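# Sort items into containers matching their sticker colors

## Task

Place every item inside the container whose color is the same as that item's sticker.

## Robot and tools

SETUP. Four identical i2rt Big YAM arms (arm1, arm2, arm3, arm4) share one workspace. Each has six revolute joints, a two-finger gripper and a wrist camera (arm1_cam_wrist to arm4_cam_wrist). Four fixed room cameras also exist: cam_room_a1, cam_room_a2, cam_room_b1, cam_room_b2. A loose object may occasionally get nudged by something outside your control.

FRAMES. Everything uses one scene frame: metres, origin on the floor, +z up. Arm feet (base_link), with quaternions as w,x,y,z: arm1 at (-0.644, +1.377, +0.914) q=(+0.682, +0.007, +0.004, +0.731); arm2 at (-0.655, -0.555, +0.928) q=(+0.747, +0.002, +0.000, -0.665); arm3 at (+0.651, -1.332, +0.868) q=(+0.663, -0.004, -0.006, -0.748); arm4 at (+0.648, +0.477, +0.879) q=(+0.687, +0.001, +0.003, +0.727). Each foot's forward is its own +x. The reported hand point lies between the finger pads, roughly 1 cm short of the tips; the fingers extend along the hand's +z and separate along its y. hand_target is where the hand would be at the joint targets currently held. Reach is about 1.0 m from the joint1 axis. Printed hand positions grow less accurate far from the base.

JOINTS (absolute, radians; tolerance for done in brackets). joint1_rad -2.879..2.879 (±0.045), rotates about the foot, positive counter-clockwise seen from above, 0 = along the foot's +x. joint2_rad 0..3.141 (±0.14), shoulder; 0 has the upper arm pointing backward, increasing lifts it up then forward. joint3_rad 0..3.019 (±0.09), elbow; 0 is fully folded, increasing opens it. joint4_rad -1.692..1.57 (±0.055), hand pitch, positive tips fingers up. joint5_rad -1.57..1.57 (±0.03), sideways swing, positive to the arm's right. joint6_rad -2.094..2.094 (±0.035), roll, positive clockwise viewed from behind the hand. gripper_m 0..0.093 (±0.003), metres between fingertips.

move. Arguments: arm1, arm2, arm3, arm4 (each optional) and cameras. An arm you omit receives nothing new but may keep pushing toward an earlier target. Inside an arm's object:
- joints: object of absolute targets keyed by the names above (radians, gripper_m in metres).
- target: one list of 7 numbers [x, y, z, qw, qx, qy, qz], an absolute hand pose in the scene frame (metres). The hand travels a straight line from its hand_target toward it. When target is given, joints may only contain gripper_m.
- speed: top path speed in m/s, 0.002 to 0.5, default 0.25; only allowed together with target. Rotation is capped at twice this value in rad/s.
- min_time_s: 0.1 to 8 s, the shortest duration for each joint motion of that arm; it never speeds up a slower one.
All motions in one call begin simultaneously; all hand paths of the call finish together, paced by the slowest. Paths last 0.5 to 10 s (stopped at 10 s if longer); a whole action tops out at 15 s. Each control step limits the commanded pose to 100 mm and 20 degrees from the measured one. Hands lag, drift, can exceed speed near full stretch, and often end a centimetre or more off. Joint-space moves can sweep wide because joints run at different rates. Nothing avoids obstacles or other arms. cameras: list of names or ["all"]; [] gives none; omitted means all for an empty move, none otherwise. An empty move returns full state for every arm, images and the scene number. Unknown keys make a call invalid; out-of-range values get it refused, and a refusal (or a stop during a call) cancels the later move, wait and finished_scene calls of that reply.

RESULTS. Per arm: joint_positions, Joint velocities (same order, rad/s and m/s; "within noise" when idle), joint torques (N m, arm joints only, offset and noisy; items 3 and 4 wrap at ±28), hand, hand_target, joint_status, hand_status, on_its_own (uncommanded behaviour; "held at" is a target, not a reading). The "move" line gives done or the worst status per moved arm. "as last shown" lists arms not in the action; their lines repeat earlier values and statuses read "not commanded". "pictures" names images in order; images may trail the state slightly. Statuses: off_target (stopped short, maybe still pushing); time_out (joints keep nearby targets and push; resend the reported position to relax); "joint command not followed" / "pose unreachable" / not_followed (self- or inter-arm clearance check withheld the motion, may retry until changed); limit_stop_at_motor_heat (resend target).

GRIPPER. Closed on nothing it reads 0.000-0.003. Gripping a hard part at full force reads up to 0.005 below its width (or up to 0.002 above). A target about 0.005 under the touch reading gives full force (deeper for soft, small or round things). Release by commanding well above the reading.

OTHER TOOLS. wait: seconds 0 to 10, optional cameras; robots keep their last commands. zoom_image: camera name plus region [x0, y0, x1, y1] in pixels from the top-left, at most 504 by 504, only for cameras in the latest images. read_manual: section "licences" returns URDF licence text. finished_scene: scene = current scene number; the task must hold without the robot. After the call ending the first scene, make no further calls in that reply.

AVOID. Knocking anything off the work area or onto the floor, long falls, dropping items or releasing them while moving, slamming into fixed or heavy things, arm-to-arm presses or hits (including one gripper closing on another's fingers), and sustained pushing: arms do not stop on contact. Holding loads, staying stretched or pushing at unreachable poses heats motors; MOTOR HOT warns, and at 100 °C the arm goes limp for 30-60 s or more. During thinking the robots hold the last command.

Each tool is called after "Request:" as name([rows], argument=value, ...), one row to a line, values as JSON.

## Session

Request:
move()

Scene clock: 0.00 s.
Joint torques (N m): no reading
Motor temperatures (°C): arm1=[21 23 27 23 21 21 21] | arm2=[23 24 26 22 22 20 23] | arm3=[24 23 24 23 24 23 23] | arm4=[22 21 23 22 24 21 24]
Heat: arm1: hottest joint3_rad 27 °C; arm2: hottest joint3_rad 26 °C; arm3: hottest joint1_rad 24 °C; arm4: hottest joint5_rad 24 °C.
Joint velocities: within noise
arm1.joint_positions: joint1_rad=-0.168 joint2_rad=+0.560 joint3_rad=+1.361 joint4_rad=-1.410 joint5_rad=+0.240 joint6_rad=+0.692 gripper_m=+0.09396
arm1.joint_status: not commanded
arm1.hand: x=-0.5739 y=+1.5732 z=+1.4376 quat_wxyz=(-0.303, +0.280, -0.837, -0.359) (m; scene frame)
arm1.hand_target: x=-0.5739 y=+1.5706 z=+1.4504 quat_wxyz=(-0.308, +0.276, -0.832, -0.370) (m; scene frame)
arm1.hand_status: not commanded
arm2.joint_positions: joint1_rad=+0.198 joint2_rad=+0.636 joint3_rad=+1.409 joint4_rad=-1.213 joint5_rad=-0.086 joint6_rad=-0.484 gripper_m=+0.09396
arm2.joint_status: not commanded
arm2.hand: x=-0.5635 y=-0.7948 z=+1.4992 quat_wxyz=(-0.373, -0.297, -0.790, +0.384) (m; scene frame)
arm2.hand_target: x=-0.5645 y=-0.7917 z=+1.5099 quat_wxyz=(-0.379, -0.294, -0.785, +0.392) (m; scene frame)
arm2.hand_status: not commanded
arm3.joint_positions: joint1_rad=+0.130 joint2_rad=+0.649 joint3_rad=+1.447 joint4_rad=-1.615 joint5_rad=+0.075 joint6_rad=+0.392 gripper_m=+0.09396
arm3.joint_status: not commanded
arm3.hand: x=+0.6387 y=-1.5222 z=+1.3768 quat_wxyz=(-0.293, -0.776, -0.507, +0.235) (m; scene frame)
arm3.hand_target: x=+0.6387 y=-1.5210 z=+1.3861 quat_wxyz=(-0.302, -0.772, -0.504, +0.241) (m; scene frame)
arm3.hand_status: not commanded
arm4.joint_positions: joint1_rad=+0.147 joint2_rad=+0.586 joint3_rad=+1.324 joint4_rad=-1.592 joint5_rad=+0.245 joint6_rad=+0.670 gripper_m=+0.09396
arm4.joint_status: not commanded
arm4.hand: x=+0.6543 y=+0.6697 z=+1.3488 quat_wxyz=(-0.224, +0.451, -0.815, -0.287) (m; scene frame)
arm4.hand_target: x=+0.6546 y=+0.6685 z=+1.3591 quat_wxyz=(-0.227, +0.447, -0.812, -0.299) (m; scene frame)
arm4.hand_status: not commanded
pictures: arm1_cam_wrist, arm2_cam_wrist, arm3_cam_wrist, arm4_cam_wrist, cam_room_a1, cam_room_a2, cam_room_b1, cam_room_b2
Images, in order (width x height): arm1_cam_wrist 672x504, arm2_cam_wrist 672x504, arm3_cam_wrist 672x504, arm4_cam_wrist 672x504, cam_room_a1 672x504, cam_room_a2 672x504, cam_room_b1 672x504, cam_room_b2 672x504.

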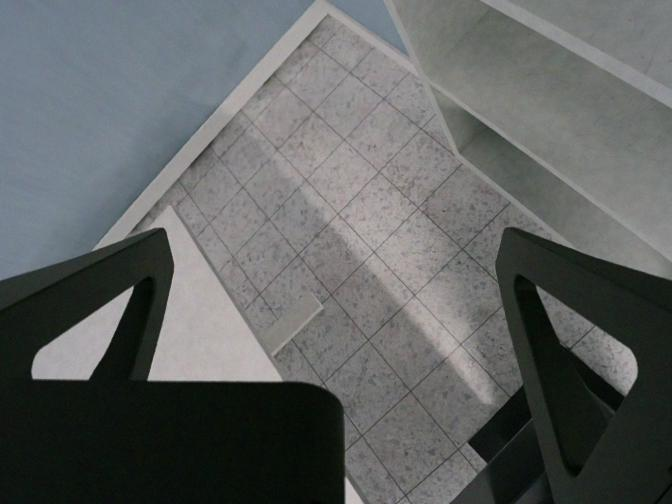

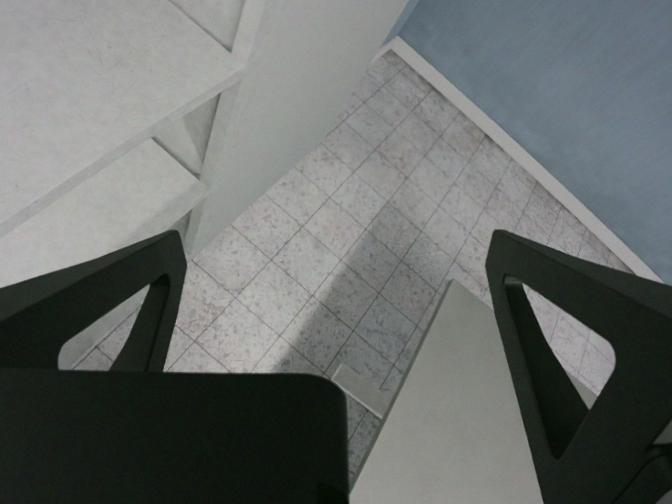

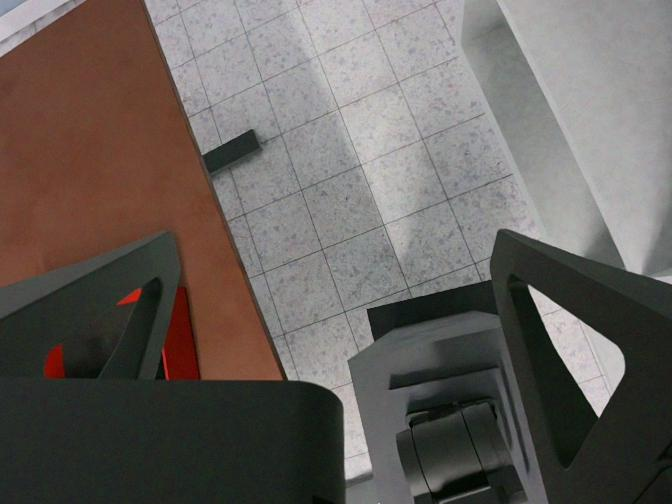

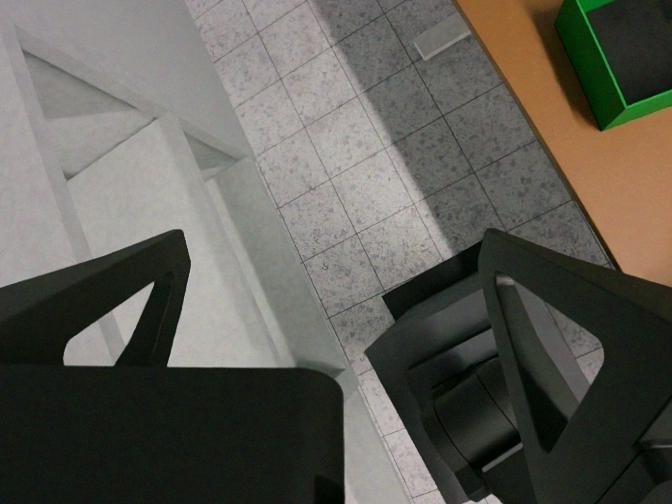

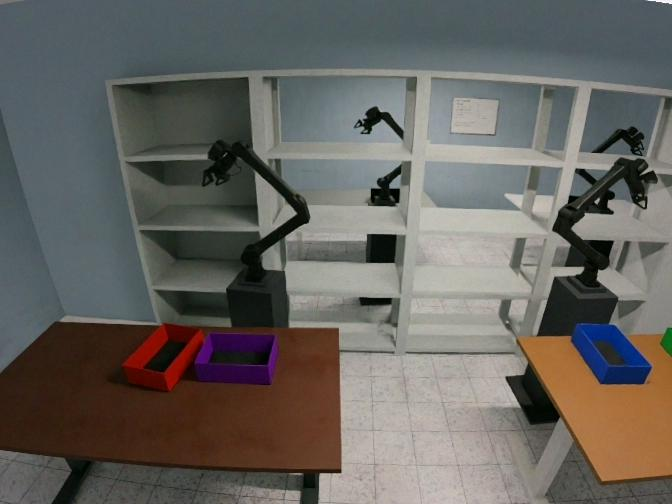

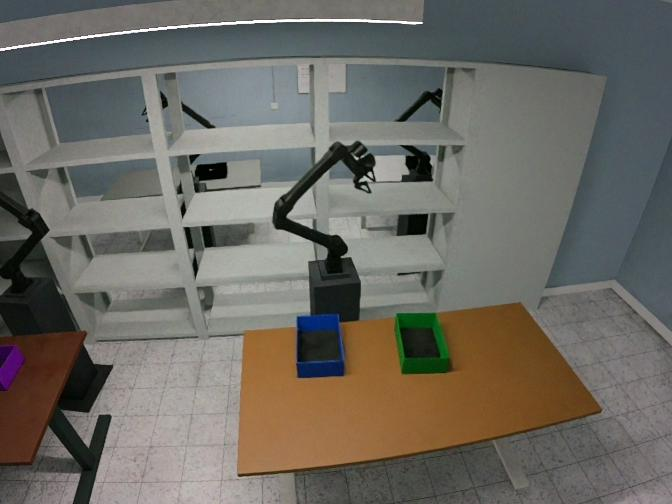

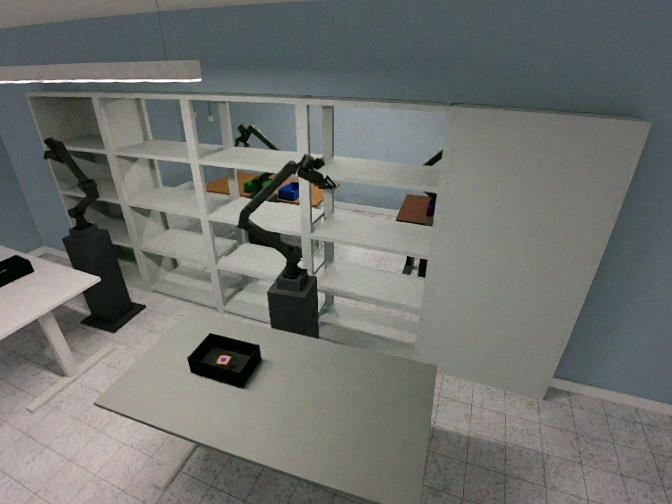

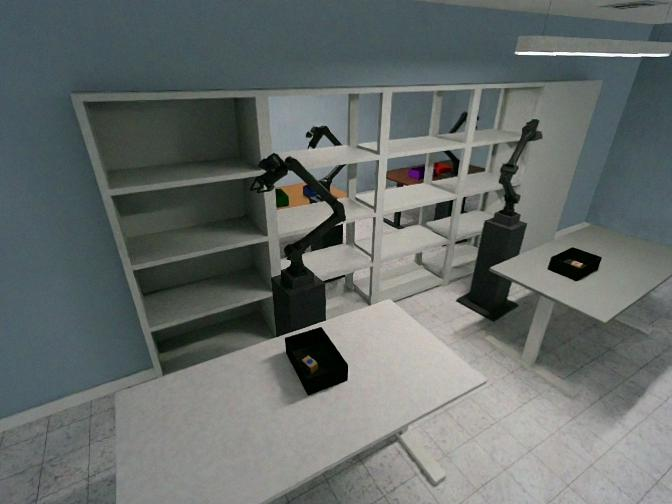

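Request:
zoom_image(camera="cam_room_b1", region=[180, 320, 280, 395])

Request:
zoom_image(camera="cam_room_b2", region=[270, 320, 370, 395])

Request:
move(arm1={"joints":{"joint1_rad":1.5,"joint5_rad":0,"joint6_rad":0},"min_time_s":2}, arm2={"joints":{"joint1_rad":-1.4,"joint5_rad":0,"joint6_rad":0,"joint4_rad":-1.5},"min_time_s":2}, arm4={"joints":{"joint1_rad":-1.63,"joint5_rad":0,"joint6_rad":0},"min_time_s":2}, arm3={"joints":{"joint1_rad":1.67,"joint5_rad":0,"joint6_rad":0},"min_time_s":2}, cameras=["arm1_cam_wrist","arm2_cam_wrist","arm3_cam_wrist","arm4_cam_wrist"])

Scaled by 5.040.

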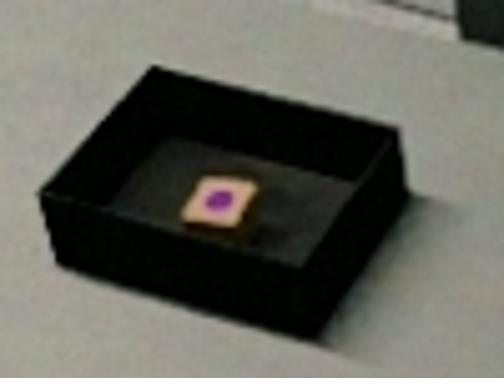

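Scaled by 5.040.

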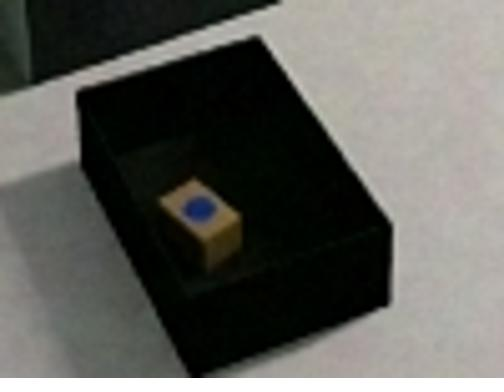

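Scene clock: 8.50 s.
Joint torques (N m): arm1=[-1.2 5.25 11.08 1.81 -0.03 -0.02] | arm2=[0.26 0.38 10.73 1.69 0.11 0.21] | arm3=[1.96 1.85 8.99 1.59 -0.04 -0.12] | arm4=[0.67 2.37 8.77 1.24 -0.05 -0.07]
Motor temperatures (°C): arm1=[21 23 28 23 21 21 21] | arm2=[23 24 28 22 22 20 23] | arm3=[24 23 25 23 24 23 23] | arm4=[22 21 25 22 24 21 24]
Heat: arm1: hottest joint3_rad 28 °C; arm2: hottest joint3_rad 28 °C; arm3: hottest joint3_rad 25 °C; arm4: hottest joint3_rad 25 °C.
move: arm1 done; arm2 done; arm3 done; arm4 done
Joint velocities: within noise
arm1.joint_positions: joint1_rad=+1.493 joint2_rad=+0.560 joint3_rad=+1.361 joint4_rad=-1.410 joint5_rad=+0.001 joint6_rad=+0.009 gripper_m=+0.09398
arm1.joint_status: all done
arm1.hand: x=-0.8420 y=+1.3785 z=+1.4385 quat_wxyz=(-0.002, +0.883, -0.008, -0.469) (m; scene frame)
arm1.hand_target: x=-0.8393 y=+1.3767 z=+1.4513 quat_wxyz=(-0.001, +0.876, +0.000, -0.482) (m; scene frame)
arm1.hand_status: not commanded
arm2.joint_positions: joint1_rad=-1.395 joint2_rad=+0.636 joint3_rad=+1.409 joint4_rad=-1.485 joint5_rad=-0.003 joint6_rad=-0.015 gripper_m=+0.09397
arm2.joint_status: all done
arm2.hand: x=-0.8654 y=-0.6201 z=+1.4425 quat_wxyz=(-0.058, -0.899, -0.141, +0.411) (m; scene frame)
arm2.hand_target: x=-0.8612 y=-0.6172 z=+1.4489 quat_wxyz=(-0.059, -0.899, -0.131, +0.414) (m; scene frame)
arm2.hand_status: not commanded
arm3.joint_positions: joint1_rad=+1.659 joint2_rad=+0.649 joint3_rad=+1.447 joint4_rad=-1.615 joint5_rad=+0.002 joint6_rad=+0.008 gripper_m=+0.09398
arm3.joint_status: all done
arm3.hand: x=+0.8480 y=-1.3319 z=+1.3741 quat_wxyz=(-0.369, -0.017, -0.929, +0.012) (m; scene frame)
arm3.hand_target: x=+0.8470 y=-1.3292 z=+1.3834 quat_wxyz=(-0.380, -0.007, -0.925, +0.010) (m; scene frame)
arm3.hand_status: not commanded
arm4.joint_positions: joint1_rad=-1.626 joint2_rad=+0.586 joint3_rad=+1.324 joint4_rad=-1.592 joint5_rad=+0.004 joint6_rad=+0.015 gripper_m=+0.09397
arm4.joint_status: all done
arm4.hand: x=+0.8395 y=+0.4780 z=+1.3447 quat_wxyz=(-0.348, -0.006, -0.937, +0.001) (m; scene frame)
arm4.hand_target: x=+0.8384 y=+0.4780 z=+1.3550 quat_wxyz=(-0.360, -0.001, -0.933, +0.002) (m; scene frame)
arm4.hand_status: not commanded
pictures: arm1_cam_wrist, arm2_cam_wrist, arm3_cam_wrist, arm4_cam_wrist
Images, in order (width x height): arm1_cam_wrist 672x504, arm2_cam_wrist 672x504, arm3_cam_wrist 672x504, arm4_cam_wrist 672x504.

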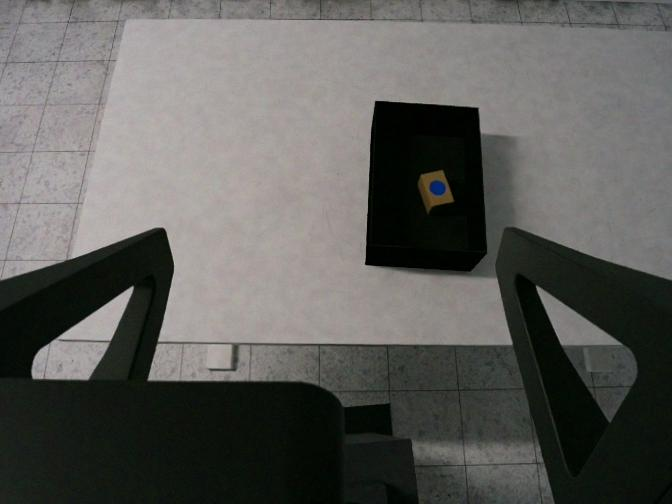

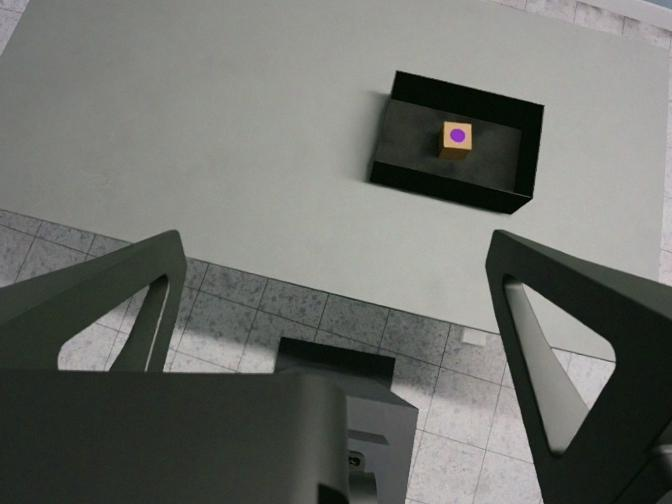

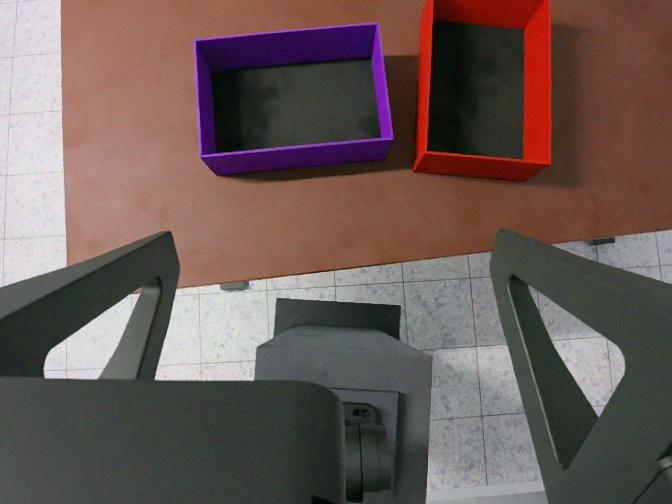

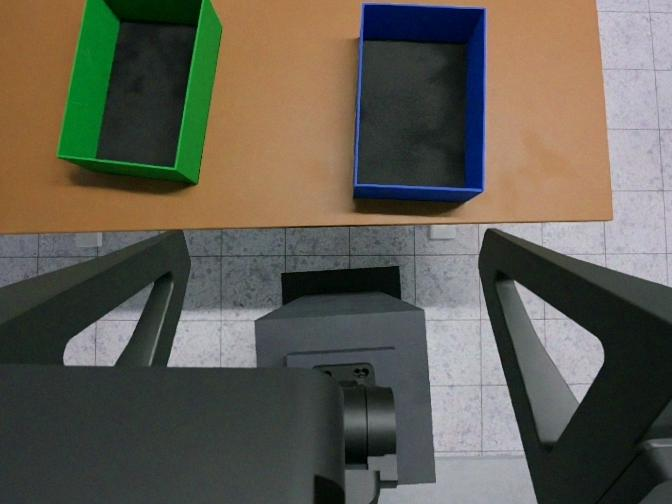

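Request:
move(arm1={"target":[-1.17,1.558,0.88,-0.0338,-0.9576,-0.1261,0.2566],"speed":0.35}, arm2={"target":[-1.235,-0.518,0.88,-0.0315,-0.9587,-0.1177,0.2569],"speed":0.35}, arm4={"joints":{"joint1_rad":0.93,"joint2_rad":0.62,"joint3_rad":1.4,"joint4_rad":-1.49},"min_time_s":3}, arm3={"joints":{"joint1_rad":-1.98,"joint2_rad":0.62,"joint3_rad":1.4,"joint4_rad":-1.49},"min_time_s":3.5}, cameras=["arm1_cam_wrist","arm2_cam_wrist"])

Scene clock: 41.77 s.
Joint torques (N m): arm1=[-2.49 -13.68 10.77 1.46 -0.2 -0.07] | arm2=[-0.03 -17.2 10.7 2.29 -0.06 -0.09] | arm3=[0.56 0.62 6.97 2.21 0.02 -0.12] | arm4=[0.67 2.9 10.47 1.89 -0.02 -0.05]
Motor temperatures (°C): arm1=[21 23 31 23 21 21 21] | arm2=[23 24 31 22 22 20 23] | arm3=[24 23 27 23 24 23 23] | arm4=[22 22 29 22 24 21 24]
Heat: arm1: hottest joint3_rad 31 °C; arm2: hottest joint3_rad 31 °C; arm3: hottest joint3_rad 27 °C; arm4: hottest joint3_rad 29 °C.
move: arm1 off_target; arm2 off_target; arm3 done; arm4 done
Joint velocities: within noise
arm1.joint_positions: joint1_rad=+1.083 joint2_rad=+1.907 joint3_rad=+1.004 joint4_rad=-0.324 joint5_rad=-0.320 joint6_rad=-0.615 gripper_m=+0.09398
arm1.joint_status: not commanded
arm1.hand: x=-1.1491 y=+1.5427 z=+0.8629 quat_wxyz=(+0.051, +0.964, +0.123, -0.232) (m; scene frame)
arm1.hand_target: x=-1.1689 y=+1.5576 z=+0.8808 quat_wxyz=(+0.034, +0.958, +0.126, -0.257) (m; scene frame)
arm1.hand_status: off_target (0.031 m and 3.5 deg from the pose sent, 0.672 m and 30.4 deg at the start)
arm2.joint_positions: joint1_rad=-1.796 joint2_rad=+1.917 joint3_rad=+1.013 joint4_rad=-0.216 joint5_rad=-0.183 joint6_rad=-0.299 gripper_m=+0.09397
arm2.joint_status: not commanded
arm2.hand: x=-1.2126 y=-0.5260 z=+0.8704 quat_wxyz=(-0.041, -0.964, -0.113, +0.235) (m; scene frame)
arm2.hand_target: x=-1.2340 y=-0.5181 z=+0.8807 quat_wxyz=(-0.031, -0.959, -0.118, +0.257) (m; scene frame)
arm2.hand_status: off_target (0.026 m and 2.8 deg from the pose sent, 0.681 m and 19.4 deg at the start)
arm3.joint_positions: joint1_rad=-1.969 joint2_rad=+0.629 joint3_rad=+1.407 joint4_rad=-1.506 joint5_rad=-0.001 joint6_rad=+0.007 gripper_m=+0.09401
arm3.joint_status: all done
arm3.hand: x=+0.4659 y=-1.2188 z=+1.3770 quat_wxyz=(+0.097, -0.882, +0.240, +0.393) (m; scene frame)
arm3.hand_target: x=+0.4670 y=-1.2166 z=+1.3786 quat_wxyz=(+0.103, -0.878, +0.241, +0.401) (m; scene frame)
arm3.hand_status: not commanded
arm4.joint_positions: joint1_rad=+0.927 joint2_rad=+0.608 joint3_rad=+1.355 joint4_rad=-1.508 joint5_rad=+0.002 joint6_rad=+0.013 gripper_m=+0.09398
arm4.joint_status: all done
arm4.hand: x=+0.4763 y=+0.5959 z=+1.3704 quat_wxyz=(-0.110, +0.877, -0.273, -0.379) (m; scene frame)
arm4.hand_target: x=+0.4732 y=+0.5967 z=+1.3924 quat_wxyz=(-0.118, +0.870, -0.263, -0.401) (m; scene frame)
arm4.hand_status: not commanded
pictures: arm1_cam_wrist, arm2_cam_wrist
Images, in order (width x height): arm1_cam_wrist 672x504, arm2_cam_wrist 672x504.

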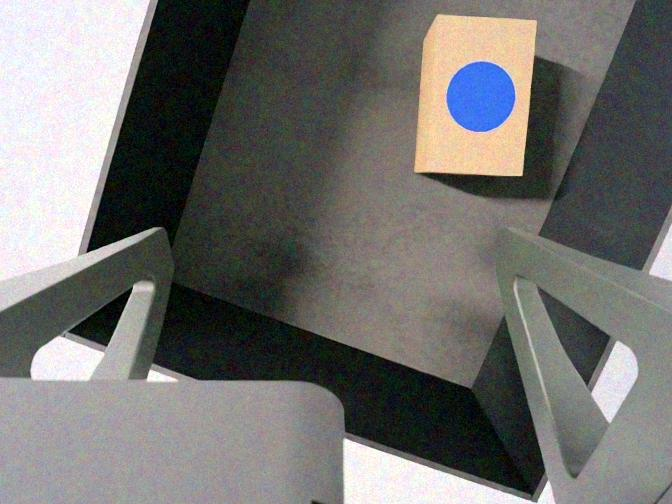

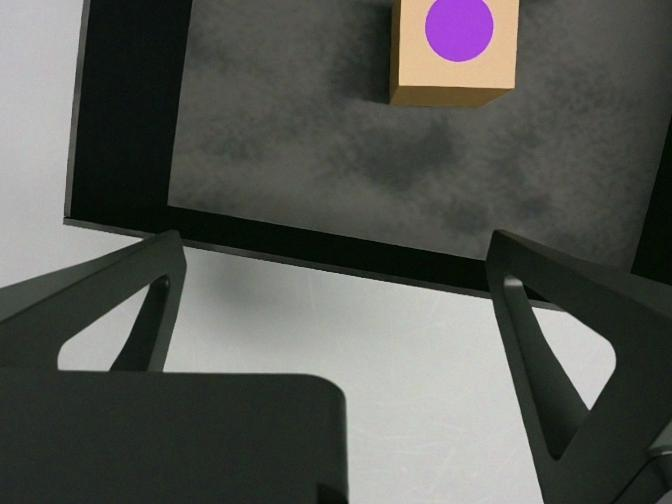

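Request:
move(arm1={"target":[-1.232,1.604,0.81,-0.0293,-0.9597,-0.1093,0.2571],"speed":0.25,"joints":{"gripper_m":0.068}}, arm2={"target":[-1.325,-0.486,0.82,-0.0226,-0.9622,-0.0842,0.2578],"speed":0.25}, cameras=["arm1_cam_wrist","arm2_cam_wrist"])

Scene clock: 59.90 s.
Joint torques (N m): arm1=[-1.85 -16.67 10.69 1.51 -0.19 0.04] | arm2=[0.21 -20.42 11.26 1.4 -0.05 0.21] | arm3=[0.5 0.73 6.98 2.18 0.03 -0.12] | arm4=[0.91 2.61 10.43 1.91 0 -0.11]
Motor temperatures (°C): arm1=[21 24 31 23 21 21 21] | arm2=[23 25 30 22 22 20 23] | arm3=[24 23 26 23 24 23 23] | arm4=[22 22 31 22 24 21 24]
Heat: arm1: hottest joint3_rad 31 °C; arm2: hottest joint3_rad 30 °C; arm3: hottest joint3_rad 26 °C; arm4: hottest joint3_rad 31 °C.
move: arm1 off_target; arm2 off_target
Joint velocities: within noise
arm1.joint_positions: joint1_rad=+1.055 joint2_rad=+2.174 joint3_rad=+1.235 joint4_rad=-0.284 joint5_rad=-0.317 joint6_rad=-0.615 gripper_m=+0.06807
arm1.joint_status: all done
arm1.hand: x=-1.2098 y=+1.5887 z=+0.7942 quat_wxyz=(+0.045, +0.965, +0.109, -0.234) (m; scene frame)
arm1.hand_target: x=-1.2308 y=+1.6036 z=+0.8109 quat_wxyz=(+0.029, +0.960, +0.109, -0.257) (m; scene frame)
arm1.hand_status: off_target (0.031 m and 3.3 deg from the pose sent, 0.116 m and 4.1 deg at the start)
arm2.joint_positions: joint1_rad=-1.825 joint2_rad=+2.187 joint3_rad=+1.316 joint4_rad=-0.213 joint5_rad=-0.163 joint6_rad=-0.291 gripper_m=+0.09397
arm2.joint_status: not commanded
arm2.hand: x=-1.3093 y=-0.4924 z=+0.8176 quat_wxyz=(-0.025, -0.963, -0.094, +0.250) (m; scene frame)
arm2.hand_target: x=-1.3244 y=-0.4860 z=+0.8204 quat_wxyz=(-0.023, -0.962, -0.084, +0.258) (m; scene frame)
arm2.hand_status: off_target (0.017 m and 1.5 deg from the pose sent, 0.129 m and 4.7 deg at the start)
arm3, arm4: as last shown
pictures: arm1_cam_wrist, arm2_cam_wrist
Images, in order (width x height): arm1_cam_wrist 672x504, arm2_cam_wrist 672x504.

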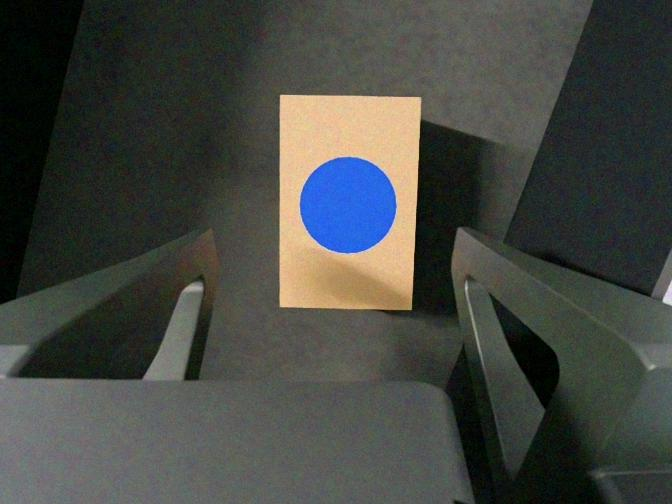

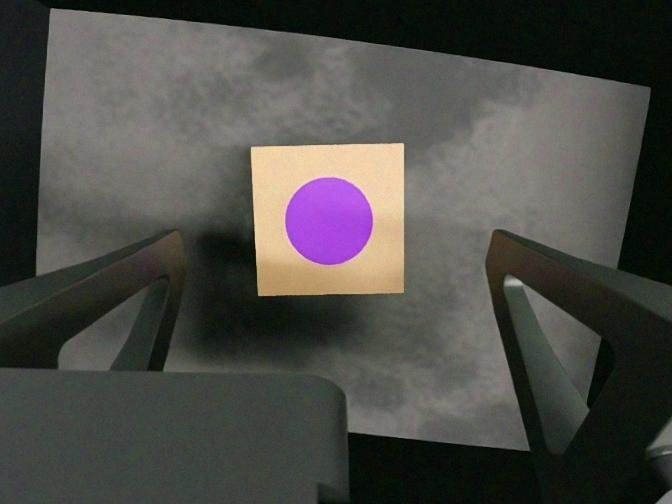

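Request:
move(arm1={"target":[-1.243,1.605,0.753,-0.0293,-0.9597,-0.1093,0.2571],"speed":0.12}, arm2={"target":[-1.329,-0.490,0.746,-0.0226,-0.9622,-0.0842,0.2578],"speed":0.12}, cameras=["arm1_cam_wrist","arm2_cam_wrist"])

Scene clock: 70.40 s.
Joint torques (N m): arm1=[-1.85 -17.55 9.91 1.54 -0.15 0.08] | arm2=[0.97 -20.72 10.15 2.39 0 0.21] | arm3=[0.38 0.62 7.01 2.19 0.03 -0.11] | arm4=[0.97 2.49 10.59 1.85 0 -0.06]
Motor temperatures (°C): arm1=[21 24 31 23 21 21 21] | arm2=[23 25 31 22 22 20 23] | arm3=[24 23 26 23 24 23 23] | arm4=[22 22 32 22 24 21 24]
Heat: arm1: hottest joint3_rad 31 °C; arm2: hottest joint3_rad 31 °C; arm3: hottest joint3_rad 26 °C; arm4: hottest joint3_rad 32 °C.
move: arm1 off_target; arm2 off_target
Joint velocities: within noise
arm1.joint_positions: joint1_rad=+1.057 joint2_rad=+2.305 joint3_rad=+1.291 joint4_rad=-0.204 joint5_rad=-0.315 joint6_rad=-0.615 gripper_m=+0.06805
arm1.joint_status: not commanded
arm1.hand: x=-1.2206 y=+1.5922 z=+0.7407 quat_wxyz=(+0.043, +0.965, +0.111, -0.235) (m; scene frame)
arm1.hand_target: x=-1.2420 y=+1.6047 z=+0.7540 quat_wxyz=(+0.029, +0.960, +0.109, -0.257) (m; scene frame)
arm1.hand_status: off_target (0.029 m and 3.1 deg from the pose sent, 0.055 m and 3.3 deg at the start)
arm2.joint_positions: joint1_rad=-1.825 joint2_rad=+2.339 joint3_rad=+1.360 joint4_rad=-0.121 joint5_rad=-0.160 joint6_rad=-0.284 gripper_m=+0.09397
arm2.joint_status: not commanded
arm2.hand: x=-1.3107 y=-0.4915 z=+0.7467 quat_wxyz=(-0.026, -0.966, -0.090, +0.243) (m; scene frame)
arm2.hand_target: x=-1.3283 y=-0.4901 z=+0.7468 quat_wxyz=(-0.023, -0.962, -0.084, +0.258) (m; scene frame)
arm2.hand_status: off_target (0.018 m and 1.9 deg from the pose sent, 0.074 m and 1.5 deg at the start)
arm3, arm4: as last shown
pictures: arm1_cam_wrist, arm2_cam_wrist
Images, in order (width x height): arm1_cam_wrist 672x504, arm2_cam_wrist 672x504.

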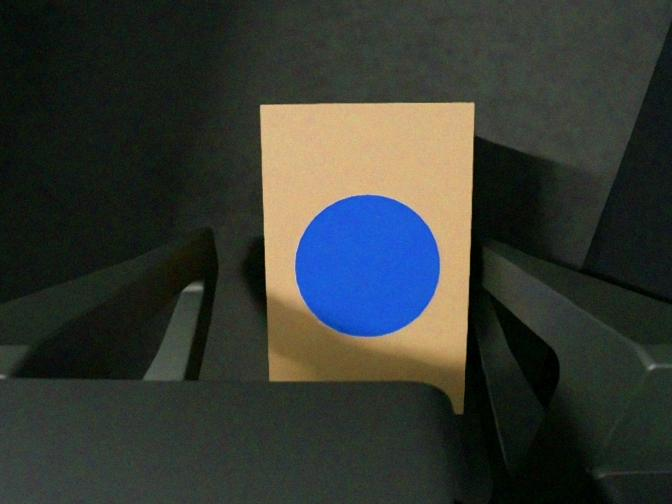

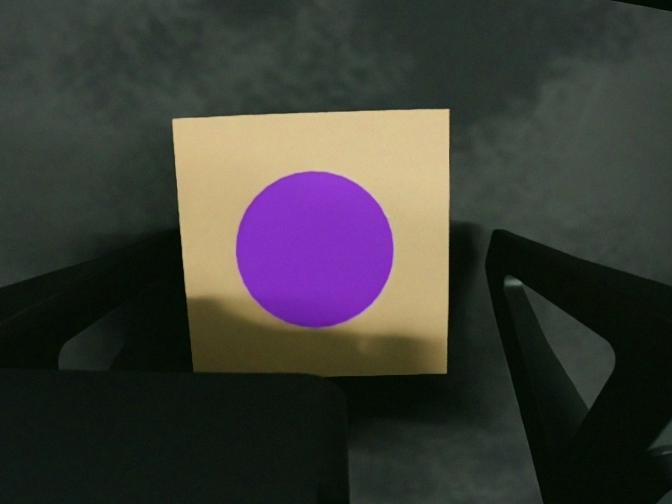

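Request:
move(arm1={"joints":{"gripper_m":0.035}}, arm2={"joints":{"gripper_m":0.046}}, cameras=["arm1_cam_wrist","arm2_cam_wrist"])

Request:
move(arm1={"target":[-1.238,1.600,0.95,-0.0293,-0.9597,-0.1093,0.2571],"speed":0.2}, arm2={"target":[-1.320,-0.491,0.95,-0.0226,-0.9622,-0.0842,0.2578],"speed":0.2})

Request:
move(arm1={"target":[-1.0,1.50,1.2,-0.0293,-0.9597,-0.1093,0.2571],"speed":0.35}, arm2={"target":[-1.05,-0.52,1.2,-0.0226,-0.9622,-0.0842,0.2578],"speed":0.35}, cameras=["arm1_cam_wrist","arm2_cam_wrist"])

Request:
move(arm1={"joints":{"joint2_rad":0.62,"joint3_rad":1.4,"joint4_rad":-1.49},"min_time_s":1.4}, arm2={"joints":{"joint2_rad":0.62,"joint3_rad":1.4,"joint4_rad":-1.49},"min_time_s":1.4})

Scene clock: 80.83 s.
Joint torques (N m): arm1=[-1.73 -17.2 9.91 1.69 -0.13 0.13] | arm2=[1.03 -20.78 10.17 2.35 -0.11 0.21] | arm3=[0.38 0.62 7.06 2.22 0.04 -0.11] | arm4=[0.91 3.02 10.47 1.68 0 -0.08]
Motor temperatures (°C): arm1=[21 24 31 23 21 21 21] | arm2=[23 25 31 22 22 20 23] | arm3=[24 23 26 23 24 23 23] | arm4=[22 22 32 22 24 21 24]
Heat: arm1: hottest joint3_rad 31 °C; arm2: hottest joint3_rad 31 °C; arm3: hottest joint3_rad 26 °C; arm4: hottest joint3_rad 32 °C.
move: arm1 off_target; arm2 off_target
Joint velocities: within noise
arm1.joint_positions: joint1_rad=+1.057 joint2_rad=+2.305 joint3_rad=+1.291 joint4_rad=-0.204 joint5_rad=-0.314 joint6_rad=-0.615 gripper_m=+0.04378
arm1.joint_status: gripper_m off_target (ended at +0.04381, target +0.03500)
arm1.hand: x=-1.2208 y=+1.5923 z=+0.7408 quat_wxyz=(+0.043, +0.965, +0.111, -0.235) (m; scene frame)
arm1.hand_target: x=-1.2421 y=+1.6046 z=+0.7540 quat_wxyz=(+0.029, +0.960, +0.109, -0.257) (m; scene frame)
arm1.hand_status: not commanded
arm2.joint_positions: joint1_rad=-1.825 joint2_rad=+2.339 joint3_rad=+1.360 joint4_rad=-0.121 joint5_rad=-0.158 joint6_rad=-0.283 gripper_m=+0.05289
arm2.joint_status: gripper_m off_target (ended at +0.05291, target +0.04600)
arm2.hand: x=-1.3107 y=-0.4911 z=+0.7467 quat_wxyz=(-0.025, -0.966, -0.089, +0.242) (m; scene frame)
arm2.hand_target: x=-1.3283 y=-0.4901 z=+0.7468 quat_wxyz=(-0.023, -0.962, -0.084, +0.258) (m; scene frame)
arm2.hand_status: not commanded
arm3, arm4: as last shown
pictures: arm1_cam_wrist, arm2_cam_wrist
Images, in order (width x height): arm1_cam_wrist 672x504, arm2_cam_wrist 672x504.

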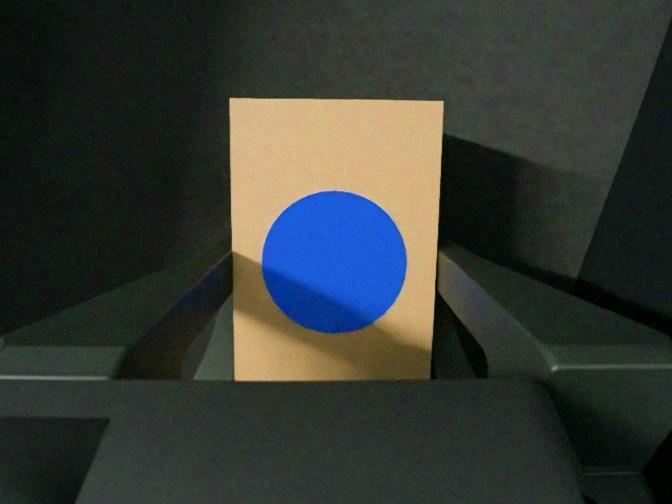

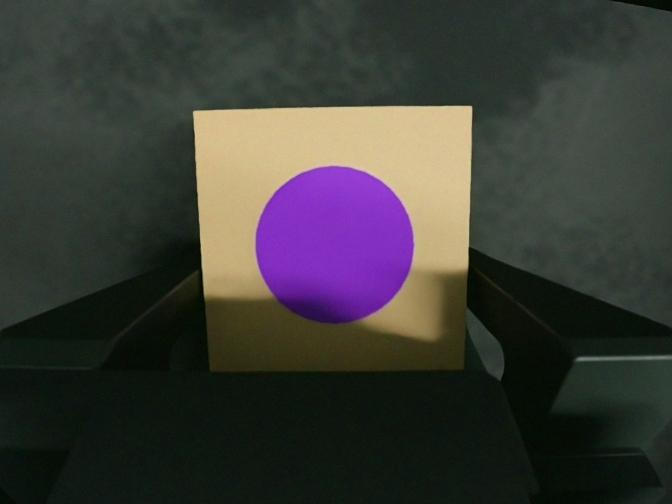

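Scene clock: 82.53 s.
Joint torques (N m): arm1=[-0.79 -16.62 13.31 0.61 -0.15 0.11] | arm2=[0.79 -21.66 10.8 1.21 -0.12 0.19] | arm3=[0.56 0.62 7.01 2.19 0.03 -0.12] | arm4=[1.03 3.08 10.47 1.85 -0.03 -0.09]
Motor temperatures (°C): arm1=[21 24 31 23 21 21 21] | arm2=[23 25 31 22 22 20 23] | arm3=[24 23 26 23 24 23 23] | arm4=[22 22 32 22 24 21 24]
Heat: arm1: hottest joint3_rad 31 °C; arm2: hottest joint3_rad 31 °C; arm3: hottest joint3_rad 26 °C; arm4: hottest joint3_rad 32 °C.
move: arm1 off_target; arm2 done
Joint velocities: within noise
arm1.joint_positions: joint1_rad=+1.057 joint2_rad=+1.947 joint3_rad=+1.291 joint4_rad=-0.556 joint5_rad=-0.312 joint6_rad=-0.610 gripper_m=+0.04378
arm1.joint_status: not commanded
arm1.hand: x=-1.2180 y=+1.5923 z=+0.9243 quat_wxyz=(+0.041, +0.965, +0.109, -0.237) (m; scene frame)
arm1.hand_target: x=-1.2369 y=+1.5995 z=+0.9504 quat_wxyz=(+0.029, +0.960, +0.109, -0.257) (m; scene frame)
arm1.hand_status: off_target (0.033 m and 2.8 deg from the pose sent, 0.210 m and 3.0 deg at the start)
arm2.joint_positions: joint1_rad=-1.825 joint2_rad=+1.977 joint3_rad=+1.360 joint4_rad=-0.459 joint5_rad=-0.158 joint6_rad=-0.283 gripper_m=+0.05289
arm2.joint_status: not commanded
arm2.hand: x=-1.3148 y=-0.4912 z=+0.9412 quat_wxyz=(-0.022, -0.963, -0.090, +0.254) (m; scene frame)
arm2.hand_target: x=-1.3199 y=-0.4910 z=+0.9501 quat_wxyz=(-0.023, -0.962, -0.084, +0.258) (m; scene frame)
arm2.hand_status: done (0.010 m and 0.8 deg from the pose sent, 0.204 m and 1.9 deg at the start)
arm3, arm4: as last shown
pictures: none

Scene clock: 84.37 s.
Joint torques (N m): arm1=[-2.73 -3.49 13.63 0.5 -0.3 -0.09] | arm2=[0.03 -6.95 11.47 1.25 -0.35 -0.04] | arm3=[0.5 0.73 7.04 2.19 0.03 -0.12] | arm4=[1.32 2.96 10.32 1.81 0.02 -0.08]
Motor temperatures (°C): arm1=[21 24 31 23 21 21 21] | arm2=[23 25 31 22 22 20 23] | arm3=[24 23 26 23 24 23 23] | arm4=[22 22 32 22 24 21 24]
Heat: arm1: hottest joint3_rad 31 °C; arm2: hottest joint3_rad 31 °C; arm3: hottest joint3_rad 26 °C; arm4: hottest joint3_rad 32 °C.
move: arm1 done; arm2 done
Joint velocities: within noise
arm1.joint_positions: joint1_rad=+1.038 joint2_rad=+1.070 joint3_rad=+1.062 joint4_rad=-1.171 joint5_rad=-0.322 joint6_rad=-0.625 gripper_m=+0.04378
arm1.joint_status: not commanded
arm1.hand: x=-0.9973 y=+1.4945 z=+1.1915 quat_wxyz=(+0.033, +0.961, +0.110, -0.254) (m; scene frame)
arm1.hand_target: x=-0.9999 y=+1.4999 z=+1.2000 quat_wxyz=(+0.029, +0.960, +0.109, -0.257) (m; scene frame)
arm1.hand_status: done (0.010 m and 0.6 deg from the pose sent, 0.363 m and 2.8 deg at the start)
arm2.joint_positions: joint1_rad=-1.843 joint2_rad=+1.045 joint3_rad=+1.042 joint4_rad=-1.043 joint5_rad=-0.167 joint6_rad=-0.283 gripper_m=+0.05289
arm2.joint_status: not commanded
arm2.hand: x=-1.0509 y=-0.5231 z=+1.2062 quat_wxyz=(-0.021, -0.959, -0.083, +0.269) (m; scene frame)
arm2.hand_target: x=-1.0499 y=-0.5201 z=+1.2001 quat_wxyz=(-0.023, -0.962, -0.084, +0.258) (m; scene frame)
arm2.hand_status: done (0.007 m and 1.4 deg from the pose sent, 0.371 m and 0.8 deg at the start)
arm3, arm4: as last shown
pictures: arm1_cam_wrist, arm2_cam_wrist
Images, in order (width x height): arm1_cam_wrist 672x504, arm2_cam_wrist 672x504.

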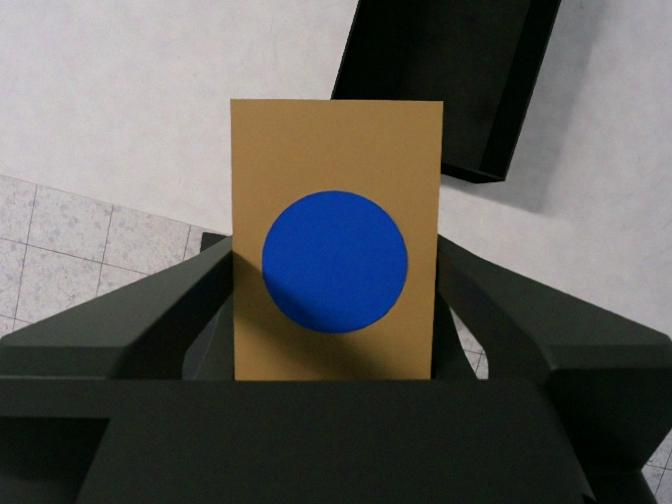

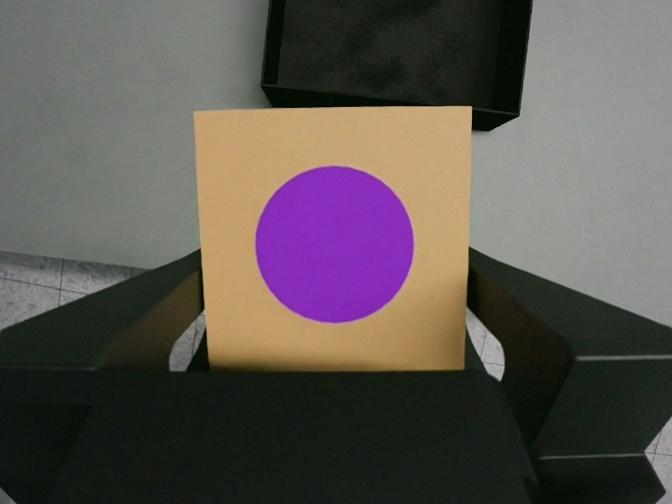

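Scene clock: 86.30 s.
Joint torques (N m): arm1=[-2.61 4.84 12.6 1.14 -0.21 -0.04] | arm2=[0.03 1.26 12.53 1.77 -0.31 -0.06] | arm3=[0.56 0.73 7.02 2.21 0.02 -0.12] | arm4=[1.61 2.84 10.47 1.94 -0.03 -0.08]
Motor temperatures (°C): arm1=[21 24 31 23 21 21 21] | arm2=[23 25 31 22 22 20 23] | arm3=[24 23 26 23 24 23 23] | arm4=[22 22 33 22 24 21 24]
Heat: arm1: hottest joint3_rad 31 °C; arm2: hottest joint3_rad 31 °C; arm3: hottest joint3_rad 26 °C; arm4: hottest joint3_rad 33 °C.
move: arm1 done; arm2 done
Joint velocities: within noise
arm1.joint_positions: joint1_rad=+1.038 joint2_rad=+0.612 joint3_rad=+1.361 joint4_rad=-1.481 joint5_rad=-0.322 joint6_rad=-0.625 gripper_m=+0.04379
arm1.joint_status: all done
arm1.hand: x=-0.8467 y=+1.4204 z=+1.4211 quat_wxyz=(-0.085, +0.890, +0.138, -0.426) (m; scene frame)
arm1.hand_target: x=-0.8438 y=+1.4212 z=+1.4359 quat_wxyz=(-0.094, +0.885, +0.138, -0.434) (m; scene frame)
arm1.hand_status: not commanded
arm2.joint_positions: joint1_rad=-1.843 joint2_rad=+0.614 joint3_rad=+1.361 joint4_rad=-1.478 joint5_rad=-0.167 joint6_rad=-0.283 gripper_m=+0.05289
arm2.joint_status: all done
arm2.hand: x=-0.8725 y=-0.5519 z=+1.4273 quat_wxyz=(+0.015, -0.906, -0.093, +0.412) (m; scene frame)
arm2.hand_target: x=-0.8688 y=-0.5511 z=+1.4422 quat_wxyz=(+0.021, -0.902, -0.095, +0.421) (m; scene frame)
arm2.hand_status: not commanded
arm3, arm4: as last shown
pictures: none

Request:
move(arm1={"joints":{"joint1_rad":-2.25,"joint5_rad":0,"joint6_rad":0},"min_time_s":3.0}, arm2={"joints":{"joint1_rad":0.913,"joint5_rad":0,"joint6_rad":0},"min_time_s":2.8})

Request:
move(arm1={"target":[-0.36,1.165,1.13,0.2468,0.2905,0.9212,-0.0778],"speed":0.3}, arm2={"target":[-0.346,-0.74,1.13,0.2494,0.2581,0.9308,-0.0692],"speed":0.3})

Request:
move(arm1={"target":[-0.005,0.913,1.055,0.2468,0.2905,0.9212,-0.0778],"speed":0.25}, arm2={"target":[-0.005,-0.945,1.055,0.2494,0.2581,0.9308,-0.0692],"speed":0.25}, cameras=["arm1_cam_wrist","arm2_cam_wrist","arm3_cam_wrist","arm4_cam_wrist"])

Scene clock: 99.23 s.
Joint torques (N m): arm1=[-2.37 4.48 12.81 1.25 0.11 0.14] | arm2=[1.08 1.2 12.53 1.77 0.15 0.22] | arm3=[0.5 0.62 7.04 2.25 0.01 -0.11] | arm4=[0.85 2.84 10.48 1.92 -0.01 -0.08]
Motor temperatures (°C): arm1=[21 24 33 23 21 21 22] | arm2=[23 25 32 22 22 20 24] | arm3=[24 23 26 23 24 23 23] | arm4=[22 22 33 22 24 21 24]
Heat: arm1: hottest joint3_rad 33 °C; arm2: hottest joint3_rad 32 °C; arm3: hottest joint3_rad 26 °C; arm4: hottest joint3_rad 33 °C.
move: arm1 done; arm2 done
Joint velocities: within noise
arm1.joint_positions: joint1_rad=-2.243 joint2_rad=+0.612 joint3_rad=+1.361 joint4_rad=-1.481 joint5_rad=-0.002 joint6_rad=-0.009 gripper_m=+0.04382
arm1.joint_status: all done
arm1.hand: x=-0.4589 y=+1.2537 z=+1.4086 quat_wxyz=(-0.381, -0.267, -0.877, +0.123) (m; scene frame)
arm1.hand_target: x=-0.4616 y=+1.2536 z=+1.4236 quat_wxyz=(-0.391, -0.273, -0.870, +0.126) (m; scene frame)
arm1.hand_status: not commanded
arm2.joint_positions: joint1_rad=+0.908 joint2_rad=+0.614 joint3_rad=+1.361 joint4_rad=-1.478 joint5_rad=-0.003 joint6_rad=-0.015 gripper_m=+0.05289
arm2.joint_status: all done
arm2.hand: x=-0.4710 y=-0.6692 z=+1.4260 quat_wxyz=(-0.392, -0.240, -0.881, +0.110) (m; scene frame)
arm2.hand_target: x=-0.4739 y=-0.6669 z=+1.4409 quat_wxyz=(-0.402, -0.244, -0.876, +0.110) (m; scene frame)
arm2.hand_status: not commanded
arm3, arm4: as last shown
pictures: none

Scene clock: 101.07 s.
Joint torques (N m): arm1=[-2.61 -3.31 12.34 1.96 -0.09 -0.06] | arm2=[1.55 -7.12 11.12 2.62 0.13 0.21] | arm3=[0.38 0.67 6.98 2.21 0.03 -0.12] | arm4=[1.14 2.9 10.48 1.94 -0.02 -0.08]
Motor temperatures (°C): arm1=[21 24 33 23 21 21 22] | arm2=[23 25 32 22 22 20 24] | arm3=[24 23 26 23 24 23 23] | arm4=[22 22 33 22 24 21 24]
Heat: arm1: hottest joint3_rad 33 °C; arm2: hottest joint3_rad 32 °C; arm3: hottest joint3_rad 26 °C; arm4: hottest joint3_rad 33 °C.
move: arm1 off_target; arm2 done
Joint velocities: within noise
arm1.joint_positions: joint1_rad=-2.290 joint2_rad=+0.923 joint3_rad=+0.803 joint4_rad=-0.955 joint5_rad=-0.029 joint6_rad=-0.031 gripper_m=+0.04382
arm1.joint_status: not commanded
arm1.hand: x=-0.3634 y=+1.1719 z=+1.1186 quat_wxyz=(-0.228, -0.292, -0.926, +0.069) (m; scene frame)
arm1.hand_target: x=-0.3602 y=+1.1652 z=+1.1301 quat_wxyz=(-0.247, -0.291, -0.921, +0.078) (m; scene frame)
arm1.hand_status: off_target (0.014 m and 2.4 deg from the pose sent, 0.309 m and 17.2 deg at the start)
arm2.joint_positions: joint1_rad=+0.912 joint2_rad=+0.964 joint3_rad=+0.795 joint4_rad=-0.905 joint5_rad=+0.004 joint6_rad=-0.009 gripper_m=+0.05289
arm2.joint_status: not commanded
arm2.hand: x=-0.3507 y=-0.7407 z=+1.1262 quat_wxyz=(-0.237, -0.256, -0.935, +0.067) (m; scene frame)
arm2.hand_target: x=-0.3461 y=-0.7400 z=+1.1301 quat_wxyz=(-0.249, -0.258, -0.931, +0.069) (m; scene frame)
arm2.hand_status: done (0.006 m and 1.6 deg from the pose sent, 0.329 m and 18.1 deg at the start)
arm3.joint_positions: joint1_rad=-1.969 joint2_rad=+0.629 joint3_rad=+1.407 joint4_rad=-1.506 joint5_rad=-0.001 joint6_rad=+0.007 gripper_m=+0.09401
arm3.joint_status: not commanded
arm3.hand: x=+0.4659 y=-1.2188 z=+1.3770 quat_wxyz=(+0.097, -0.882, +0.240, +0.393) (m; scene frame)
arm3.hand_target: x=+0.4670 y=-1.2166 z=+1.3786 quat_wxyz=(+0.103, -0.878, +0.241, +0.401) (m; scene frame)
arm3.hand_status: not commanded
arm4.joint_positions: joint1_rad=+0.927 joint2_rad=+0.608 joint3_rad=+1.355 joint4_rad=-1.508 joint5_rad=+0.002 joint6_rad=+0.013 gripper_m=+0.09398
arm4.joint_status: not commanded
arm4.hand: x=+0.4763 y=+0.5959 z=+1.3704 quat_wxyz=(-0.110, +0.877, -0.273, -0.379) (m; scene frame)
arm4.hand_target: x=+0.4732 y=+0.5967 z=+1.3924 quat_wxyz=(-0.118, +0.870, -0.263, -0.401) (m; scene frame)
arm4.hand_status: not commanded
pictures: none

Scene clock: 103.63 s.
Joint torques (N m): arm1=[-1.03 -19.96 17.46 0.84 0.07 0.14] | arm2=[1.08 -22.36 16.53 1.18 0.01 0.16] | arm3=[0.44 0.67 6.99 2.18 0.03 -0.12] | arm4=[1.38 3.14 10.56 1.94 -0.01 -0.08]
Motor temperatures (°C): arm1=[21 24 33 23 21 21 22] | arm2=[23 25 32 22 22 20 24] | arm3=[24 23 26 23 24 23 23] | arm4=[22 22 34 22 24 21 24]
Heat: arm1: hottest joint3_rad 33 °C; arm2: hottest joint3_rad 32 °C; arm3: hottest joint3_rad 26 °C; arm4: hottest joint3_rad 34 °C.
move: arm1 off_target; arm2 off_target
Joint velocities: within noise
arm1.joint_positions: joint1_rad=-2.284 joint2_rad=+2.127 joint3_rad=+1.925 joint4_rad=-0.888 joint5_rad=-0.019 joint6_rad=-0.024 gripper_m=+0.04382
arm1.joint_status: not commanded
arm1.hand: x=-0.0258 y=+0.9180 z=+1.0230 quat_wxyz=(-0.220, -0.294, -0.927, +0.070) (m; scene frame)
arm1.hand_target: x=-0.0069 y=+0.9143 z=+1.0553 quat_wxyz=(-0.247, -0.291, -0.921, +0.078) (m; scene frame)
arm1.hand_status: off_target (0.039 m and 3.2 deg from the pose sent, 0.447 m and 2.4 deg at the start)
arm2.joint_positions: joint1_rad=+0.912 joint2_rad=+2.046 joint3_rad=+1.759 joint4_rad=-0.795 joint5_rad=+0.004 joint6_rad=-0.009 gripper_m=+0.05289
arm2.joint_status: not commanded
arm2.hand: x=-0.0233 y=-0.9373 z=+1.0374 quat_wxyz=(-0.233, -0.256, -0.936, +0.066) (m; scene frame)
arm2.hand_target: x=-0.0063 y=-0.9442 z=+1.0552 quat_wxyz=(-0.250, -0.258, -0.931, +0.069) (m; scene frame)
arm2.hand_status: off_target (0.027 m and 2.0 deg from the pose sent, 0.408 m and 1.6 deg at the start)
arm3, arm4: as last shown
pictures: arm1_cam_wrist, arm2_cam_wrist, arm3_cam_wrist, arm4_cam_wrist
Images, in order (width x height): arm1_cam_wrist 672x504, arm2_cam_wrist 672x504, arm3_cam_wrist 672x504, arm4_cam_wrist 672x504.

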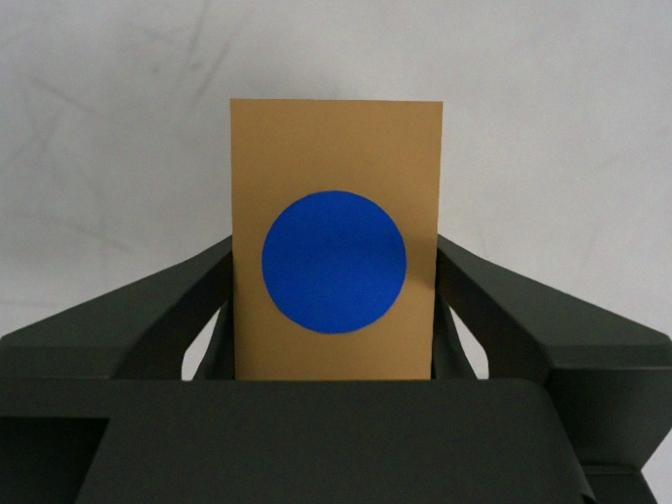

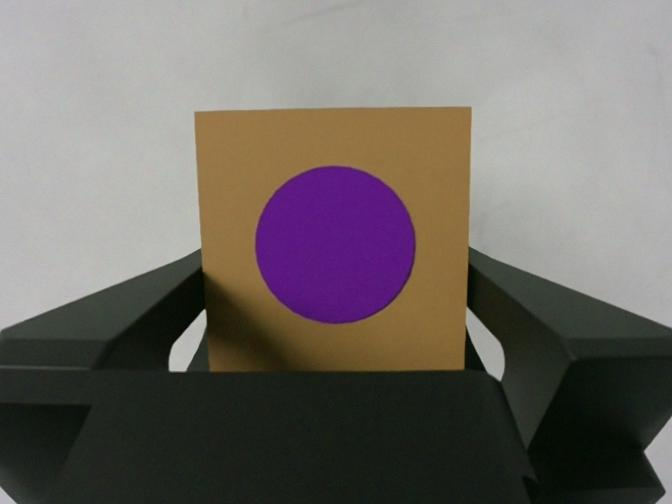

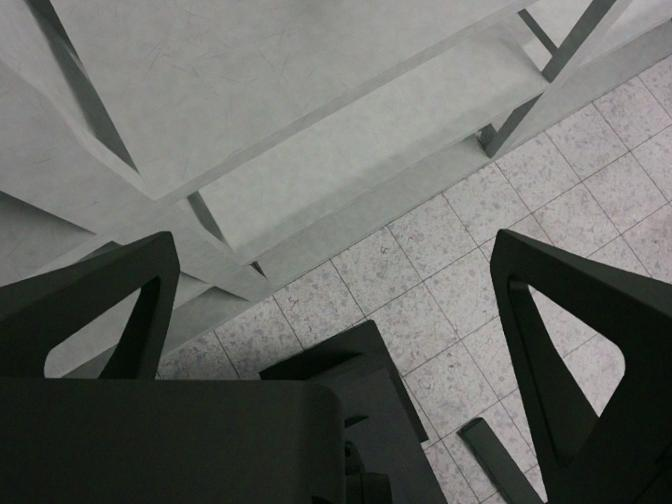

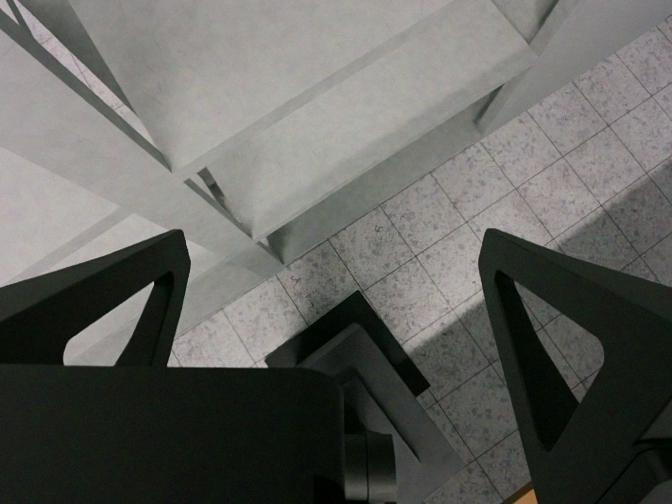

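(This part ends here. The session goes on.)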